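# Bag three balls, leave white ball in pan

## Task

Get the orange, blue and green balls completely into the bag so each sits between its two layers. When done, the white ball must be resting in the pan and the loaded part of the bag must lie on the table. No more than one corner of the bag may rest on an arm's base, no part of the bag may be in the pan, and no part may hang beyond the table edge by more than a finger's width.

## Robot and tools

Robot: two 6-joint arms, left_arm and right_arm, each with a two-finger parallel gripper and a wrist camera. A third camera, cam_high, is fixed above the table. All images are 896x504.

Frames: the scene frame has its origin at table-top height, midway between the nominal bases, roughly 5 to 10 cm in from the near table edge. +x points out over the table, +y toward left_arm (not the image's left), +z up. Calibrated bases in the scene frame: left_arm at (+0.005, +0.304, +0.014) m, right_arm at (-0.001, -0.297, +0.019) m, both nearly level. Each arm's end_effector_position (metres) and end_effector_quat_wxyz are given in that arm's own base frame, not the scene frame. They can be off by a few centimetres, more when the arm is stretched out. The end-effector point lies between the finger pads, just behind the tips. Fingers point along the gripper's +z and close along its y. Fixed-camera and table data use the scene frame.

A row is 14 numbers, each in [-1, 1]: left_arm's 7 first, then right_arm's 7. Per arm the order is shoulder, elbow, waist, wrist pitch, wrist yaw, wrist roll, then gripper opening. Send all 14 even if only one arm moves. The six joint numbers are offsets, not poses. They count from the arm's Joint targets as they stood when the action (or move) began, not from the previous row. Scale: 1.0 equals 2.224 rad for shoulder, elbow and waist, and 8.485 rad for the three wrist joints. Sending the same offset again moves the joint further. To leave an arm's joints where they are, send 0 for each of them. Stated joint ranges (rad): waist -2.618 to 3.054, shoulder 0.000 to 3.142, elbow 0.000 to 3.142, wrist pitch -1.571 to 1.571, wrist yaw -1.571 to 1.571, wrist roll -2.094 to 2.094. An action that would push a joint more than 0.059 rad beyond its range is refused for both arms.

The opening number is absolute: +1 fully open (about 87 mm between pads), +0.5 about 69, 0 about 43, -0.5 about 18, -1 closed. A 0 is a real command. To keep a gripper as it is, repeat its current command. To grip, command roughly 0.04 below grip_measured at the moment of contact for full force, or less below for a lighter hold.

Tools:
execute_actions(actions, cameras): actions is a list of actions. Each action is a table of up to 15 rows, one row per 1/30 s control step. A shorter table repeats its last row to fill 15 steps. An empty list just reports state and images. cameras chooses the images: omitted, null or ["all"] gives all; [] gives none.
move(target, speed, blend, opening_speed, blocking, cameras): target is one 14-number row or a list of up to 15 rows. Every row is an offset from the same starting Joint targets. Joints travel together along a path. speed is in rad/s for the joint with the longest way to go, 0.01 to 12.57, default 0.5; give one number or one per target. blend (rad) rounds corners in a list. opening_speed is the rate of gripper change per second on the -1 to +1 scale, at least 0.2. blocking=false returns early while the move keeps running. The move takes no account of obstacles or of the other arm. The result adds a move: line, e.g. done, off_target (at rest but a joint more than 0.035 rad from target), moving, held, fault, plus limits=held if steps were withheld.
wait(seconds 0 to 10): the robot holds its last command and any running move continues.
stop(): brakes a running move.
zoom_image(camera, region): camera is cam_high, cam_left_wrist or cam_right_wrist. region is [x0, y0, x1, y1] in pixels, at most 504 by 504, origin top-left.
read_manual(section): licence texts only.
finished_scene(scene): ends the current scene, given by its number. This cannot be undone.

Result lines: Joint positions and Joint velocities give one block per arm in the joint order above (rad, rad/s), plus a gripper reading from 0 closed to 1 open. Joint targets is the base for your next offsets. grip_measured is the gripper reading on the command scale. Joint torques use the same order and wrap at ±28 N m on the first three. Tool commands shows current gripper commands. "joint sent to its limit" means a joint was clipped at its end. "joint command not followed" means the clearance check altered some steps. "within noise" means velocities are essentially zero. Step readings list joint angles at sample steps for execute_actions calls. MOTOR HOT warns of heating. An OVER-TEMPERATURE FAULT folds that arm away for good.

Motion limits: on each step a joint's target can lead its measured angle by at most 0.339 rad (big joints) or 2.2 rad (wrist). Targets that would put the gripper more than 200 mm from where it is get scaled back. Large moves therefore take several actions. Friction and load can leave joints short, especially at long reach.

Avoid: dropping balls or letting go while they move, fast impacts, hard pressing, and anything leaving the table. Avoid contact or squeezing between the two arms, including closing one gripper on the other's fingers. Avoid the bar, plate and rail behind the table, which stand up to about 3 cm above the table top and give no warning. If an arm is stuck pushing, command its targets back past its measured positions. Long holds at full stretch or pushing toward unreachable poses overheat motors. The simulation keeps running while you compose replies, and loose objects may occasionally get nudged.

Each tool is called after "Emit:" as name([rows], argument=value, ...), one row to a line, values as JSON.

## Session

Emit:
execute_actions(actions=[])

Scene clock: 0.00 s.
left_arm: end_effector_position=(+0.3070, +0.0089, +0.2782) grip_measured=+0.967 end_effector_quat_wxyz=(+0.568, +0.180, +0.801, -0.050) | right_arm: end_effector_position=(+0.3059, +0.0062, +0.2344) grip_measured=+0.961 end_effector_quat_wxyz=(+0.551, +0.076, +0.828, +0.071)
Joint names: [shoulder, elbow, waist, wrist pitch, wrist yaw, wrist roll]
Joint positions: left_arm=[0.937 1.03 0.294 -0.517 0.56 0.369 0.984] | right_arm=[0.85 0.833 -0.051 -0.378 -0.08 0.186 0.981]
Joint velocities: within noise
Joint torques (N m): no reading
Heat: left arm: 35 °C; right arm: 30 °C.
Joint targets: left_arm=[0.935 1.036 0.294 -0.520 0.559 0.369] | right_arm=[0.852 0.842 -0.052 -0.376 -0.079 0.186]
Tool commands: left_gripper/opening=+1.0 right_gripper/opening=+1.0
camera_calibration:
cam_left_wrist: T_world_to_cam=[[-0.330322, -0.93443, -0.133145, 0.148674], [-0.873325, 0.356088, -0.332422, 0.377496], [0.358037, 0.00647261, -0.933685, 0.294612], [0, 0, 0, 1]] pos_world=[0.273305, 0.00259727, 0.420358]
cam_right_wrist: T_world_to_cam=[[-0.0371153, -0.973941, -0.223743, 0.0717744], [-0.949945, 0.103888, -0.294637, 0.384187], [0.310203, 0.201608, -0.929047, 0.263566], [0, 0, 0, 1]] pos_world=[0.285861, -0.0231453, 0.37412]

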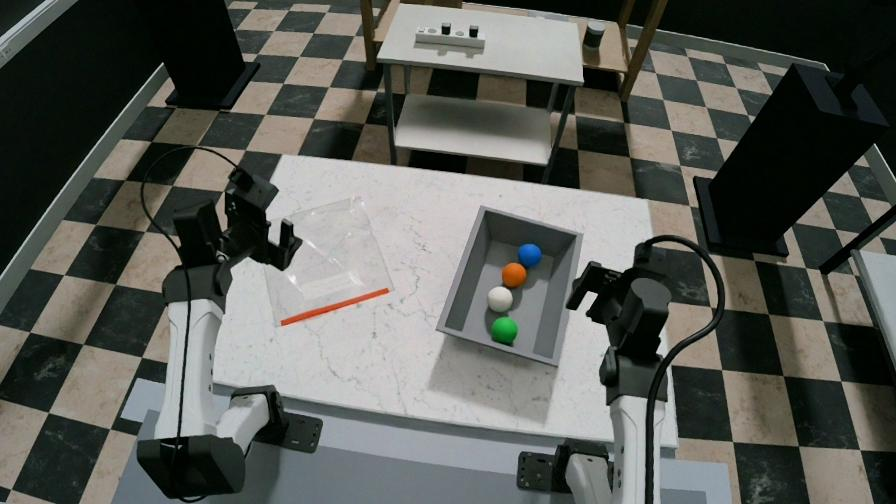

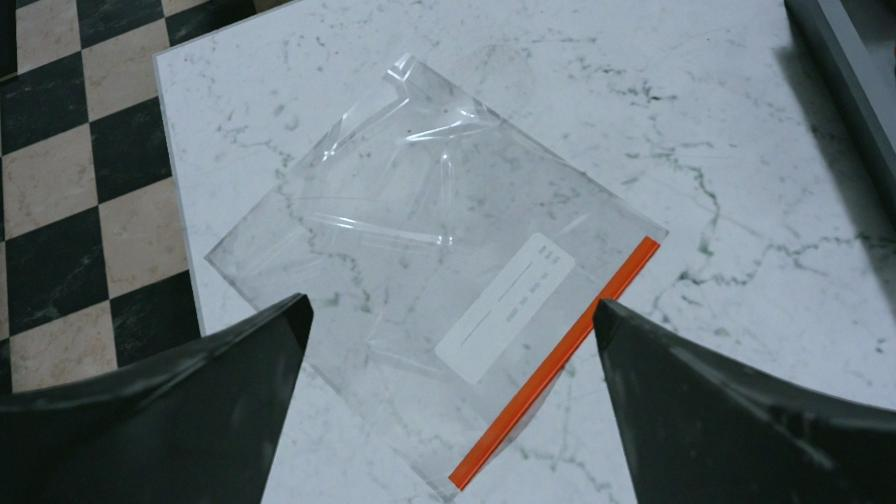

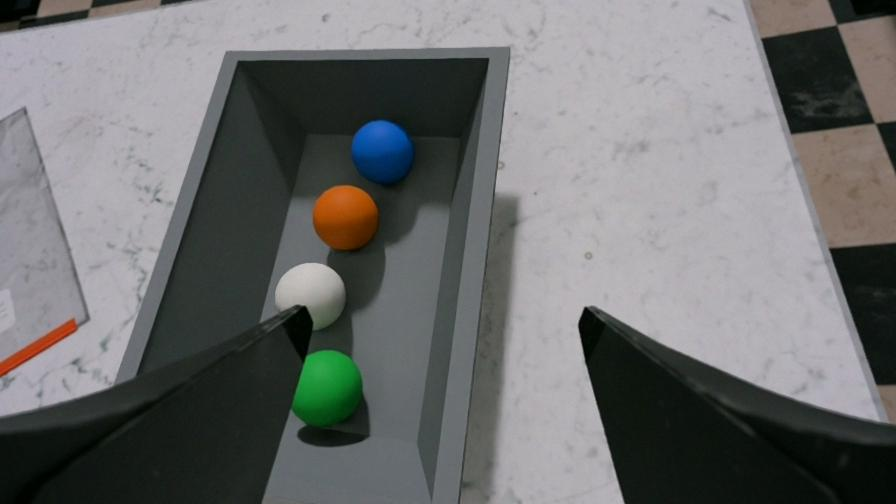

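Emit:
zoom_image(camera="cam_left_wrist", region=[380, 200, 700, 500])

Scaled by 1.575 from the camera's 896x504 image, which has a finer 1280x720 frame.

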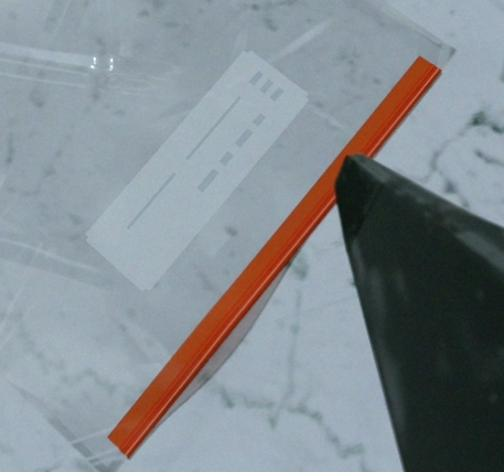

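Emit:
move(target=[0.4281,0.2491,-0.1511,-0.0888,-0.0659,-0.1074,0.1,0.5166,0.4964,0.2185,-0.1344,0.0093,0.054,0.3], speed=0.7, opening_speed=1)

Scene clock: 32.17 s.
left_arm: end_effector_position=(+0.3152, -0.0356, +0.0985) grip_measured=+0.100 end_effector_quat_wxyz=(+0.001, -0.243, +0.970, -0.007) | right_arm: end_effector_position=(+0.2968, +0.1687, +0.1469) grip_measured=+0.300 end_effector_quat_wxyz=(-0.009, +0.099, +0.995, +0.004)
Joint names: [shoulder, elbow, waist, wrist pitch, wrist yaw, wrist roll]
Joint positions: left_arm=[1.876 1.566 -0.039 -1.256 0.013 -0.529 0.55] | right_arm=[1.992 1.915 0.436 -1.506 -0.017 0.633 0.65]
Joint velocities: within noise
Joint torques (N m): left_arm=[-8.43 7.72 -0.14 0.04 -0.18 -0.23] | right_arm=[-9.24 8.96 0.8 0.24 0.26 0.16]
Heat: left arm: 39 °C; right arm: 38 °C.
Joint targets: left_arm=[1.887 1.590 -0.041 -1.274 0.000 -0.542] | right_arm=[2.001 1.946 0.434 -1.516 0.000 0.644]
move: done
camera_calibration:
cam_left_wrist: T_world_to_cam=[[0.468454, -0.883481, -0.00349452, -0.176899], [-0.566398, -0.303355, 0.76627, 0.112356], [-0.678045, -0.356983, -0.64251, 0.409067], [0, 0, 0, 1]] pos_world=[0.423873, 0.0238268, 0.176116]
cam_right_wrist: T_world_to_cam=[[-0.213277, -0.976647, -0.0259401, 0.233888], [-0.623919, 0.115721, 0.772874, 0.0772825], [-0.751823, 0.181021, -0.634029, 0.427728], [0, 0, 0, 1]] pos_world=[0.419677, 0.142055, 0.217529]

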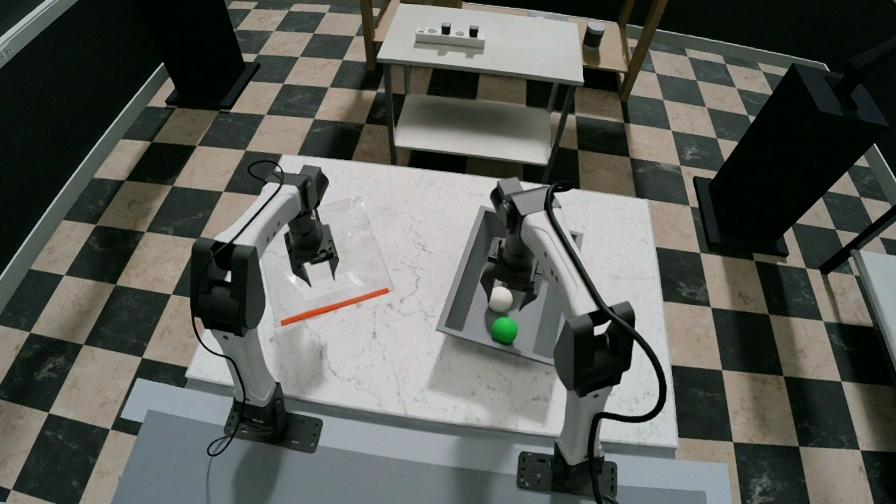

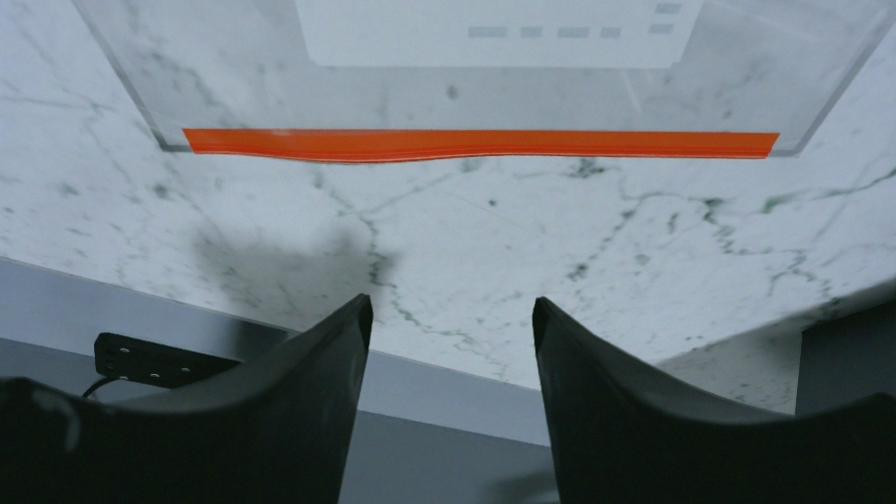

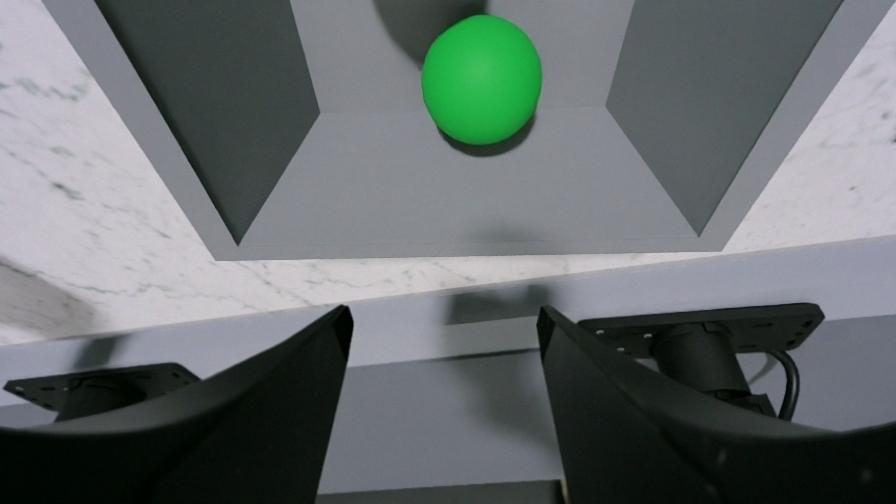

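Emit:
move([
  [0,0,0,0,0,0,0.1,-0.013,-0.0184,-0.0124,0.0014,0,-0.0032,0.3],
  [0.0242,-0.0949,-0.0081,0.0312,0,-0.002,0.1,0.0164,-0.246,-0.0124,0.0688,0,-0.0032,0.3],
], speed=0.35)

Scene clock: 45.27 s.
left_arm: end_effector_position=(+0.3199, -0.0411, +0.0387) grip_measured=+0.100 end_effector_quat_wxyz=(+0.006, -0.244, +0.970, -0.008) | right_arm: end_effector_position=(+0.2992, +0.1619, +0.0096) grip_measured=+0.300 end_effector_quat_wxyz=(+0.000, +0.105, +0.994, +0.009)
Joint names: [shoulder, elbow, waist, wrist pitch, wrist yaw, wrist roll]
Joint positions: left_arm=[1.924 1.392 -0.054 -1.021 0.012 -0.547 0.55] | right_arm=[2.024 1.412 0.416 -0.949 -0.015 0.627 0.65]
Joint velocities: within noise
Joint torques (N m): left_arm=[-8.18 4.31 -0.4 0.42 -0.17 -0.19] | right_arm=[-8.92 5.15 0.17 0.6 0.24 -0.08]
Heat: left arm: 41 °C; right arm: 37 °C.
Joint targets: left_arm=[1.941 1.379 -0.060 -1.009 0.000 -0.559] | right_arm=[2.038 1.399 0.407 -0.932 0.000 0.617]
move: done
camera_calibration:
cam_left_wrist: T_world_to_cam=[[0.470482, -0.882408, 0.00143667, -0.184918], [-0.574338, -0.304989, 0.759683, 0.161853], [-0.669912, -0.358243, -0.650292, 0.369412], [0, 0, 0, 1]] pos_world=[0.427432, 0.018529, 0.117535]
cam_right_wrist: T_world_to_cam=[[-0.225991, -0.973441, -0.0366186, 0.22748], [-0.63748, 0.119362, 0.761165, 0.189293], [-0.736578, 0.19536, -0.647524, 0.336858], [0, 0, 0, 1]] pos_world=[0.420201, 0.133035, 0.0823702]

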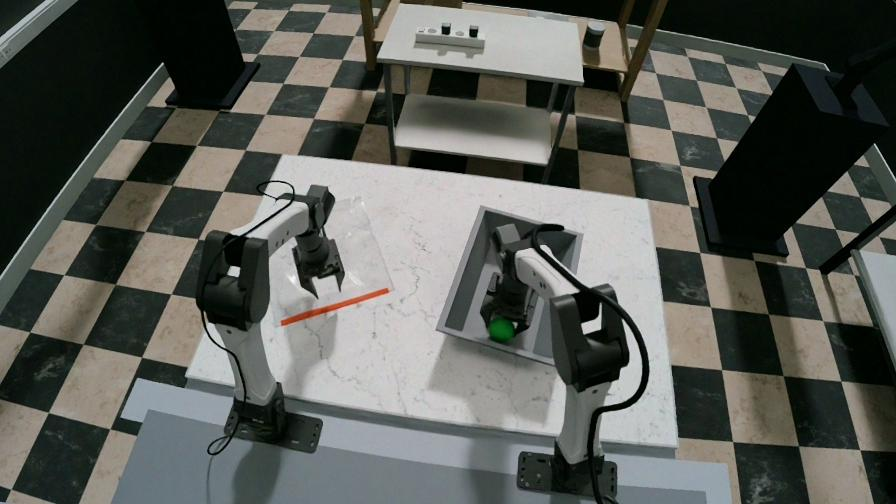

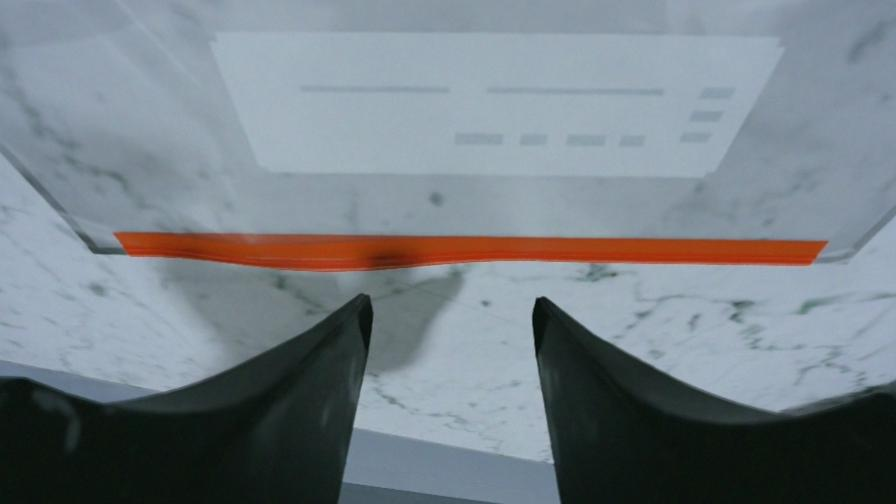

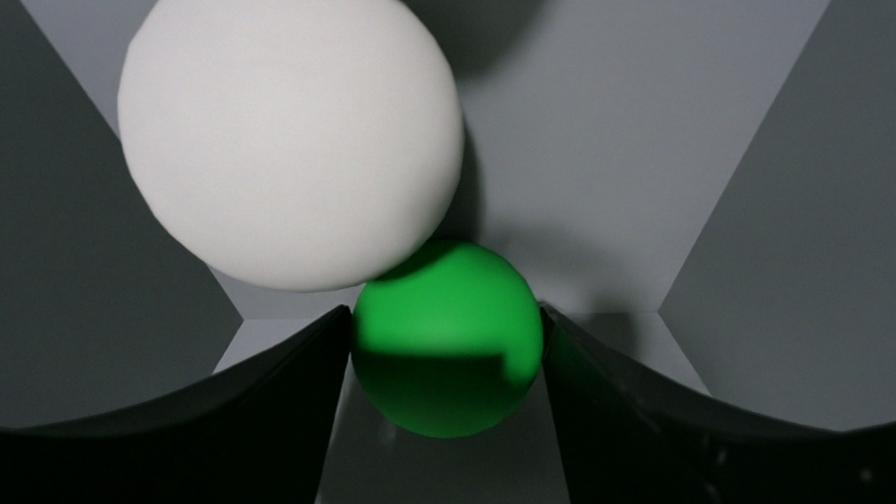

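Emit:
move([
  [0.0071,-0.0405,-0.0045,0.0125,0,-0.0013,0.1,0,-0.0171,0,0.0045,0,0,0.3],
  [0.0071,-0.0405,-0.0045,0.0125,0,-0.0013,0.1,0,-0.0171,0,0.0045,0,0,0.0],
], speed=0.2, opening_speed=0.7)

Scene clock: 60.20 s.
left_arm: end_effector_position=(+0.3146, -0.0444, +0.0121) grip_measured=+0.100 end_effector_quat_wxyz=(+0.007, -0.244, +0.970, -0.008) | right_arm: end_effector_position=(+0.2967, +0.1608, +0.0011) grip_measured=+0.128 end_effector_quat_wxyz=(+0.001, +0.105, +0.994, +0.009)
Joint names: [shoulder, elbow, waist, wrist pitch, wrist yaw, wrist roll]
Joint positions: left_arm=[1.94 1.301 -0.064 -0.915 0.012 -0.558 0.55] | right_arm=[2.024 1.376 0.416 -0.91 -0.015 0.627 0.564]
Joint velocities: within noise
Joint torques (N m): left_arm=[-8.13 4.16 -0.42 0.42 -0.15 -0.19] | right_arm=[-8.87 4.9 0.17 0.61 0.24 -0.08]
Heat: left arm: 41 °C; right arm: 39 °C.
Joint targets: left_arm=[1.957 1.289 -0.070 -0.903 0.000 -0.570] | right_arm=[2.038 1.361 0.407 -0.894 0.000 0.617]
move: done
camera_calibration:
cam_left_wrist: T_world_to_cam=[[0.471514, -0.881857, 0.0017165, -0.185588], [-0.574126, -0.305497, 0.759638, 0.177993], [-0.669368, -0.359165, -0.650343, 0.347241], [0, 0, 0, 1]] pos_world=[0.42213, 0.0154315, 0.0909345]
cam_right_wrist: T_world_to_cam=[[-0.2255, -0.973483, -0.0384683, 0.225465], [-0.639661, 0.118159, 0.759521, 0.19512], [-0.734835, 0.195878, -0.649345, 0.329257], [0, 0, 0, 1]] pos_world=[0.417603, 0.131937, 0.0742763]

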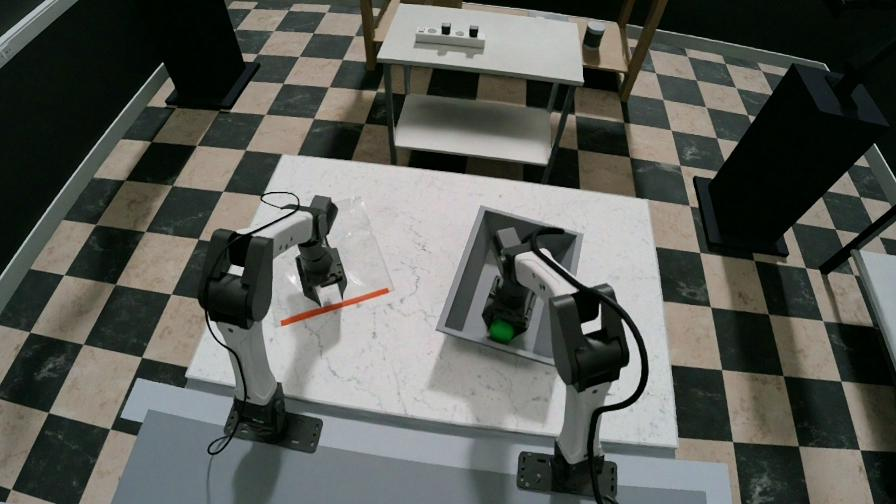

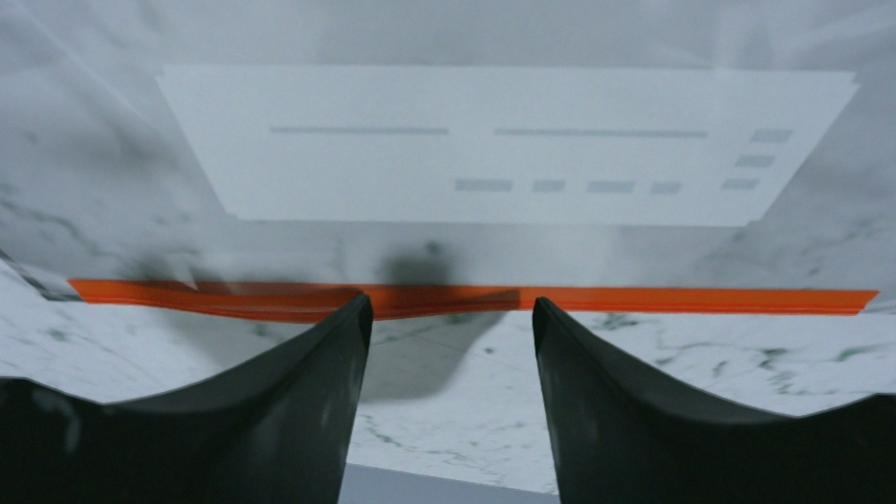

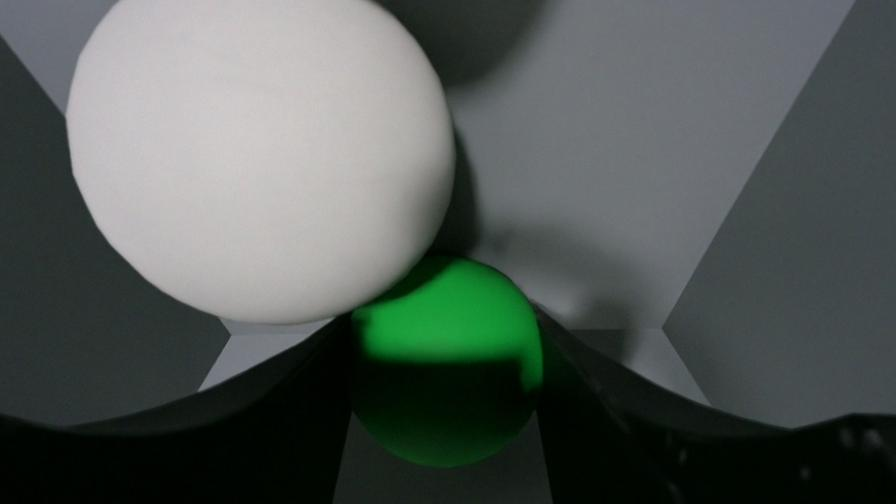

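Emit:
move([
  [0,-0.04,0,0.0105,0,0,0.1,-0.013,0.26,0,-0.0656,0,0,0.0],
], speed=0.25)

Scene clock: 65.47 s.
left_arm: end_effector_position=(+0.3098, -0.0441, +0.0024) grip_measured=+0.100 end_effector_quat_wxyz=(+0.012, -0.244, +0.970, -0.010) | right_arm: end_effector_position=(+0.3148, +0.1688, +0.1328) grip_measured=+0.128 end_effector_quat_wxyz=(+0.003, +0.105, +0.994, +0.010)
Joint names: [shoulder, elbow, waist, wrist pitch, wrist yaw, wrist roll]
Joint positions: left_arm=[1.928 1.244 -0.064 -0.858 0.012 -0.558 0.55] | right_arm=[2.024 1.91 0.416 -1.44 -0.015 0.627 0.564]
Joint velocities: within noise
Joint torques (N m): left_arm=[-6.76 1.31 -0.36 0.78 -0.16 -0.2] | right_arm=[-11.88 8.95 0.17 0.3 0.24 -0.08]
Heat: left arm: 40 °C; right arm: 41 °C.
Joint targets: left_arm=[1.957 1.200 -0.070 -0.814 0.000 -0.570] | right_arm=[2.009 1.940 0.407 -1.451 0.000 0.617]
move: off_target (left_arm); left_arm: the elbow is farthest, 0.044 rad from its target
camera_calibration:
cam_left_wrist: T_world_to_cam=[[0.471794, -0.881676, 0.00756538, -0.183114], [-0.582402, -0.305184, 0.753439, 0.185295], [-0.661981, -0.359874, -0.657474, 0.335485], [0, 0, 0, 1]] pos_world=[0.416393, 0.0158343, 0.08235]
cam_right_wrist: T_world_to_cam=[[-0.225404, -0.973416, -0.0406829, 0.242654], [-0.642264, 0.117064, 0.757491, 0.107017], [-0.732591, 0.196871, -0.651576, 0.425853], [0, 0, 0, 1]] pos_world=[0.435405, 0.139837, 0.206284]

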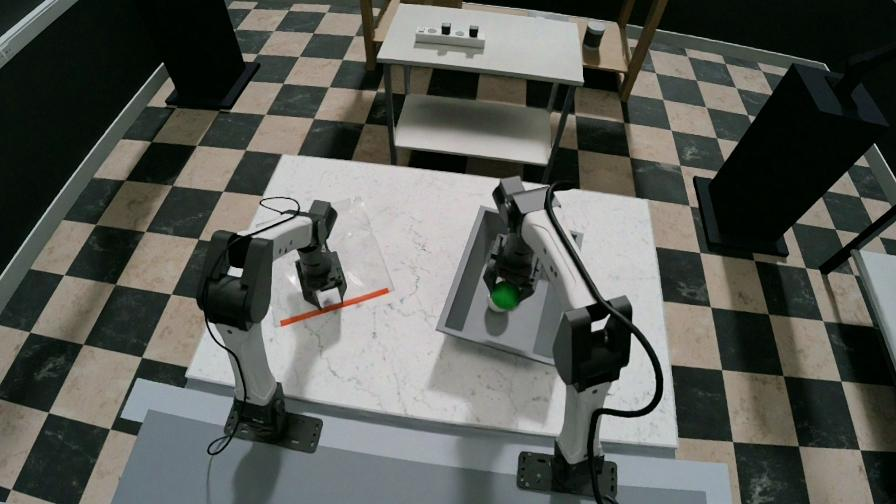

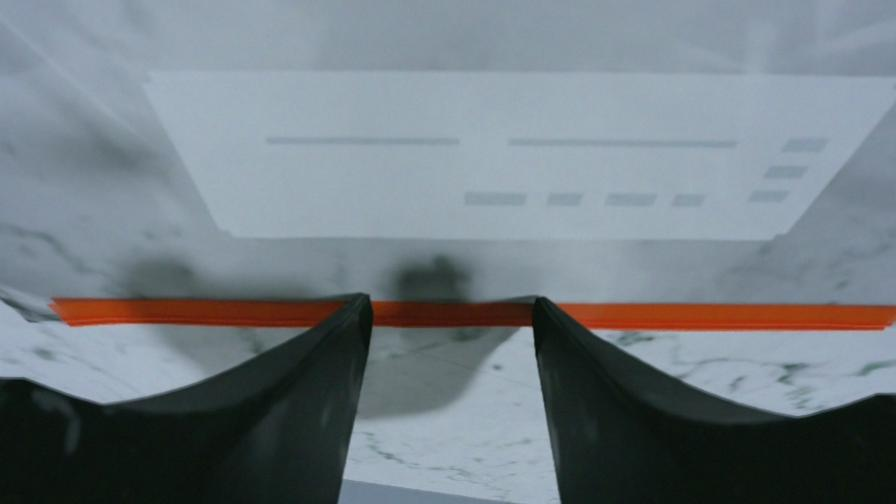

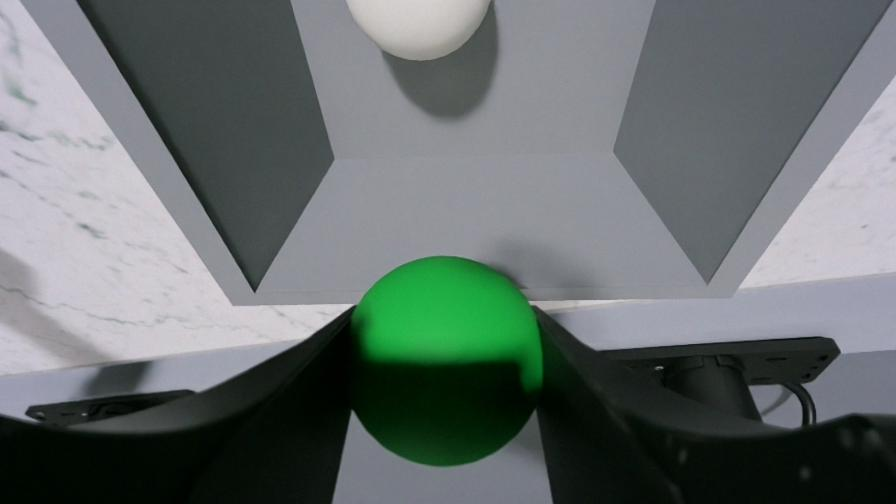

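Emit:
move([
  [0,-0.01,0,0.0026,0,0,0.1,0,0,0,0,0,0,0.0],
  [0,-0.01,0,0.0026,0,0,-1,0,0,0,0,0,0,0.0],
], speed=0.2, opening_speed=1)

Scene clock: 69.53 s.
left_arm: end_effector_position=(+0.3061, -0.0437, +0.0021) grip_measured=-1.000 end_effector_quat_wxyz=(+0.013, -0.244, +0.970, -0.010) | right_arm: end_effector_position=(+0.3144, +0.1686, +0.1328) grip_measured=+0.128 end_effector_quat_wxyz=(+0.002, +0.105, +0.994, +0.010)
Joint names: [shoulder, elbow, waist, wrist pitch, wrist yaw, wrist roll]
Joint positions: left_arm=[1.914 1.223 -0.064 -0.849 0.01 -0.558 0] | right_arm=[2.024 1.91 0.416 -1.442 -0.015 0.627 0.564]
Joint velocities: within noise
Joint torques (N m): left_arm=[-5.24 1.18 -0.42 0.95 -0.14 -0.2] | right_arm=[-11.86 8.96 0.17 0.31 0.24 -0.08]
Heat: left arm: 40 °C; right arm: 42 °C.
Joint targets: left_arm=[1.957 1.178 -0.070 -0.792 0.001 -0.570] | right_arm=[2.009 1.940 0.407 -1.451 0.000 0.617]
move: off_target (left_arm); target 2's new numbers were sent with left_arm's elbow 0.051 rad from that target; left_arm: the wrist pitch is farthest, 0.057 rad from its target
camera_calibration:
cam_left_wrist: T_world_to_cam=[[0.471769, -0.881686, 0.00799088, -0.180992], [-0.584433, -0.305904, 0.751572, 0.184122], [-0.660206, -0.359238, -0.659603, 0.332609], [0, 0, 0, 1]] pos_world=[0.412584, 0.0162312, 0.0824557]
cam_right_wrist: T_world_to_cam=[[-0.22541, -0.973449, -0.0398302, 0.242219], [-0.641235, 0.117456, 0.758302, 0.106256], [-0.73349, 0.196469, -0.650686, 0.425869], [0, 0, 0, 1]] pos_world=[0.435104, 0.139637, 0.206181]

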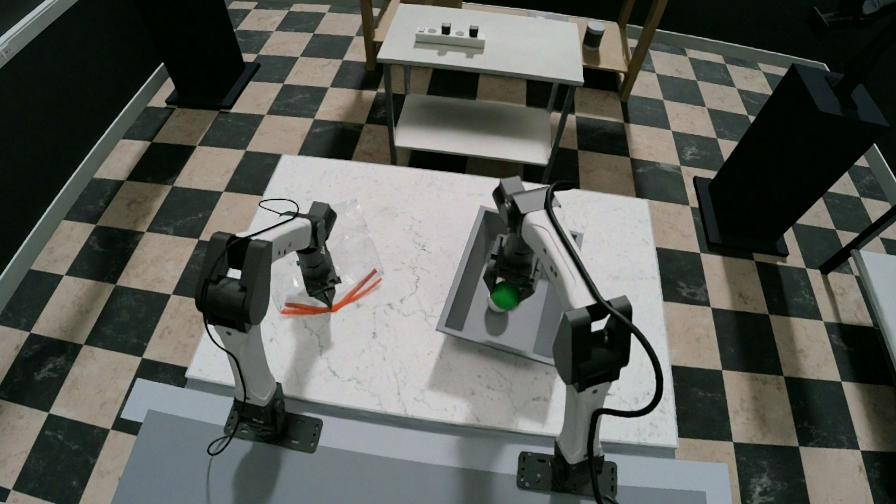

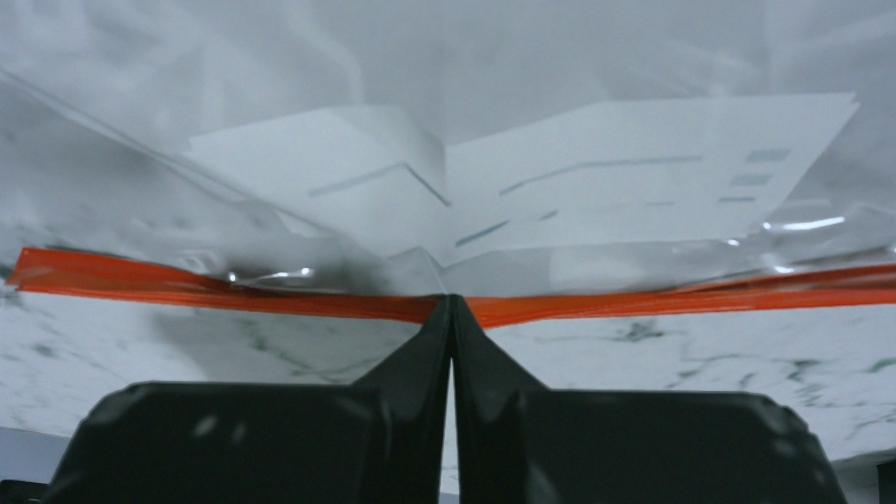

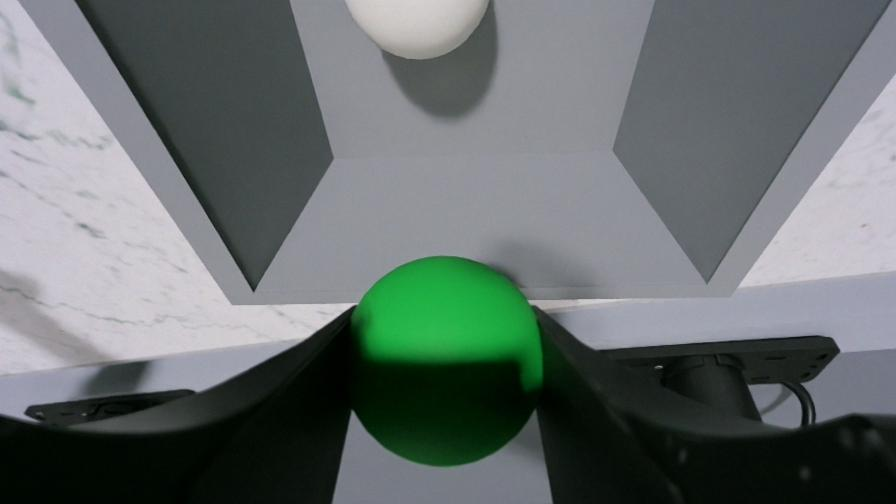

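Emit:
move([
  [-0.039,0.2466,0,-0.0748,0,0,-1,0,0,0,0,0,0,0.0],
  [-0.039,0.2466,0,-0.0748,0,0,-1,-0.4002,-0.643,0.142,0.2015,-0.046,-0.088,0.0],
], speed=[0.25,0.7])

Scene clock: 80.63 s.
left_arm: end_effector_position=(+0.3112, -0.0440, +0.1267) grip_measured=-1.000 end_effector_quat_wxyz=(-0.018, -0.245, +0.969, +0.000) | right_arm: end_effector_position=(+0.2492, +0.2637, +0.1208) grip_measured=+0.128 end_effector_quat_wxyz=(+0.380, -0.342, +0.813, +0.279)
Joint names: [shoulder, elbow, waist, wrist pitch, wrist yaw, wrist roll]
Joint positions: left_arm=[1.9 1.705 -0.064 -1.41 0.01 -0.558 0] | right_arm=[1.282 0.754 0.667 -0.092 -0.301 0.026 0.564]
Joint velocities: left_arm=[within noise] | right_arm=[-0.369 -0.574 0.129 0.725 -0.168 -0.359 0.001]
Joint torques (N m): left_arm=[-12.52 7.47 -0.42 -0.02 -0.15 -0.2] | right_arm=[-6.23 6.45 1.31 2.2 -0.17 -0.07]
Heat: left arm: 41 °C; right arm: 46 °C.
Joint targets: left_arm=[1.870 1.726 -0.070 -1.427 0.001 -0.570] | right_arm=[1.238 0.701 0.680 0.029 -0.338 -0.029]
move: unfinished (the simulator was too slow to fit another step into this call; the move has ended); path passed 1 of 2 targets; right_arm: the wrist pitch is farthest, 0.350 rad from its target
camera_calibration:
cam_left_wrist: T_world_to_cam=[[0.471123, -0.881655, -0.026964, -0.180067], [-0.533487, -0.309153, 0.787284, 0.0727981], [-0.702449, -0.356523, -0.616001, 0.425691], [0, 0, 0, 1]] pos_world=[0.422697, 0.0155176, 0.200058]
cam_right_wrist: T_world_to_cam=[[0.768011, -0.602188, -0.21801, -0.00426008], [-0.631837, -0.768044, -0.104355, 0.397782], [-0.1046, 0.217893, -0.970351, 0.227724], [0, 0, 0, 1]] pos_world=[0.278425, 0.25333, 0.261554]

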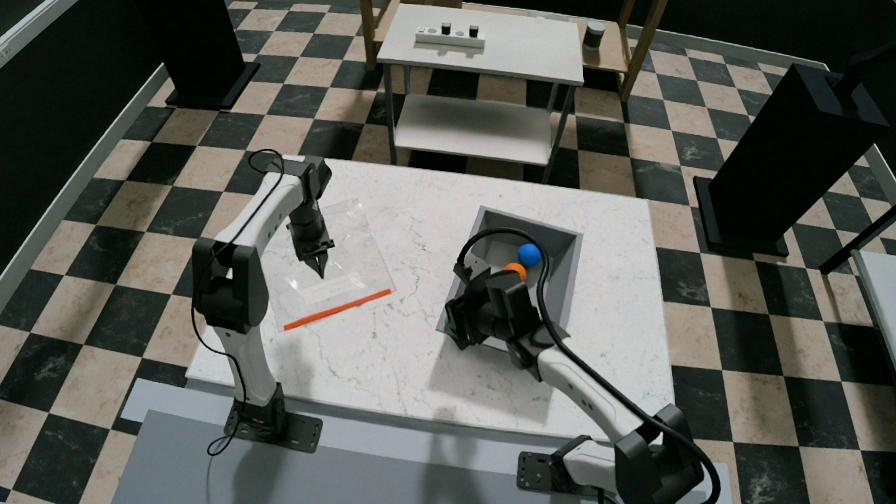

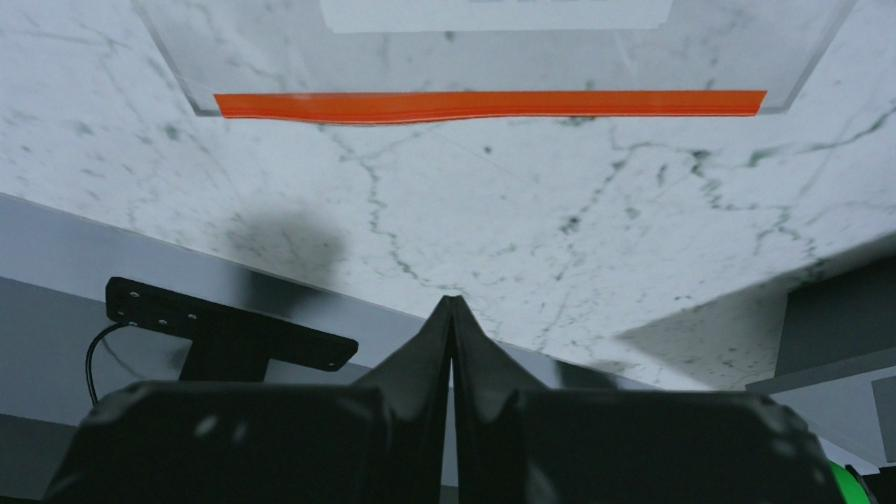

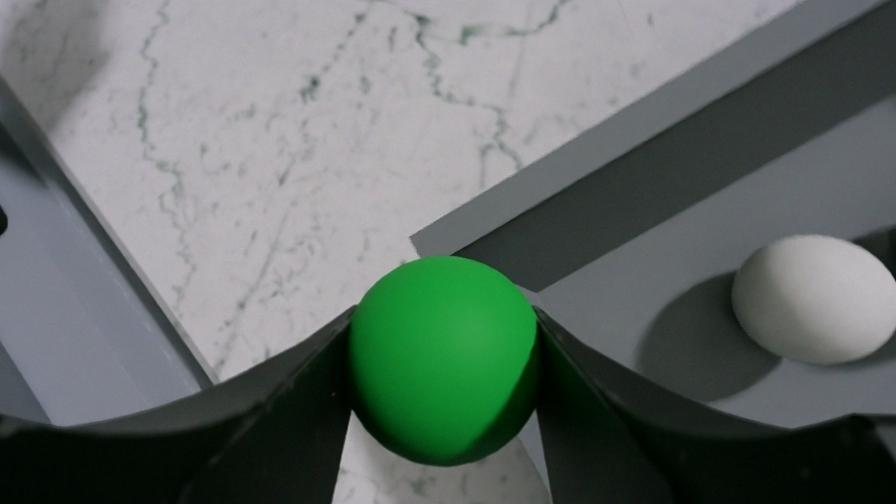

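Emit:
move([
  [0.039,-0.1966,0,0.0617,0,0,0.4,-0.053,-0.086,0,0.0271,-0.0061,-0.0119,0.0],
  [0.041,-0.248,0,0.0725,0,0,0.4,-0.053,-0.086,0,0.0271,-0.0061,-0.0119,0.0],
], speed=[0.5,0.15])

Scene clock: 87.27 s.
left_arm: end_effector_position=(+0.3047, -0.0438, +0.0018) grip_measured=+0.400 end_effector_quat_wxyz=(+0.008, -0.245, +0.970, -0.009) | right_arm: end_effector_position=(+0.2372, +0.2670, +0.1367) grip_measured=+0.128 end_effector_quat_wxyz=(+0.491, -0.411, +0.706, +0.301)
Joint names: [shoulder, elbow, waist, wrist pitch, wrist yaw, wrist roll]
Joint positions: left_arm=[1.918 1.227 -0.064 -0.859 0.012 -0.559 0.7] | right_arm=[1.137 0.526 0.676 0.241 -0.377 -0.12 0.564]
Joint velocities: within noise
Joint torques (N m): left_arm=[-5.26 0.47 -0.39 0.8 -0.16 -0.2] | right_arm=[-4.6 6.24 1.25 2.48 -0.13 -0.09]
Heat: left arm: 42 °C; right arm: 44 °C.
Joint targets: left_arm=[1.962 1.175 -0.070 -0.811 0.001 -0.570] | right_arm=[1.120 0.510 0.680 0.259 -0.389 -0.130]
move: off_target (left_arm); left_arm: the elbow is farthest, 0.053 rad from its target
camera_calibration:
cam_left_wrist: T_world_to_cam=[[0.472504, -0.881321, 0.00350894, -0.180698], [-0.576403, -0.306011, 0.757705, 0.180963], [-0.666708, -0.360041, -0.652588, 0.333322], [0, 0, 0, 1]] pos_world=[0.411916, 0.0161338, 0.0810394]
cam_right_wrist: T_world_to_cam=[[0.882067, -0.46916, -0.0429673, -0.0761311], [-0.452255, -0.81766, -0.356226, 0.399499], [0.131994, 0.333648, -0.933411, 0.149195], [0, 0, 0, 1]] pos_world=[0.228135, 0.241159, 0.278301]

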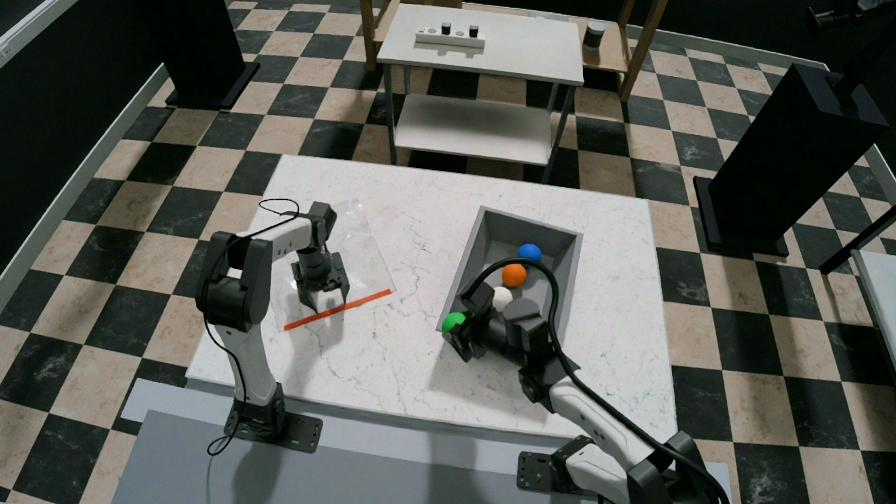

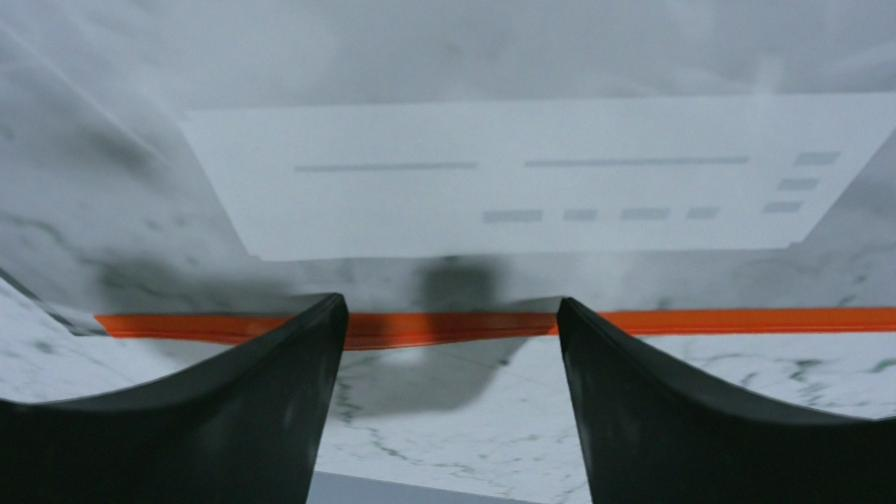

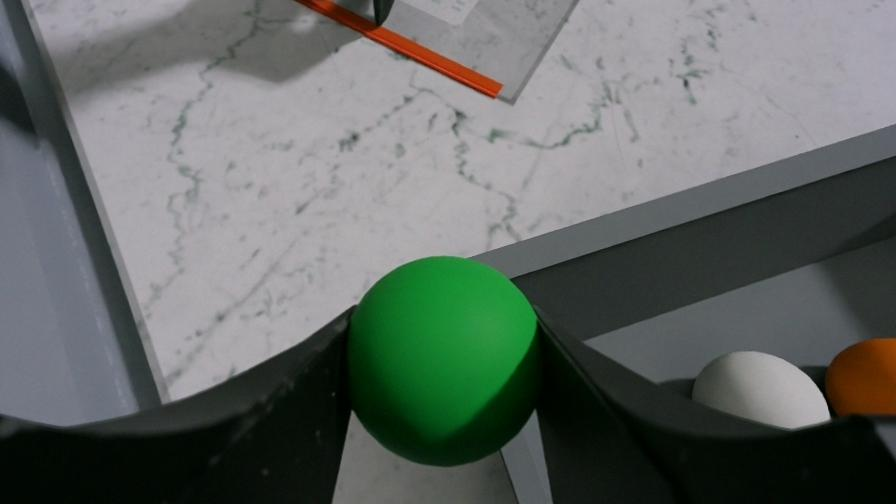

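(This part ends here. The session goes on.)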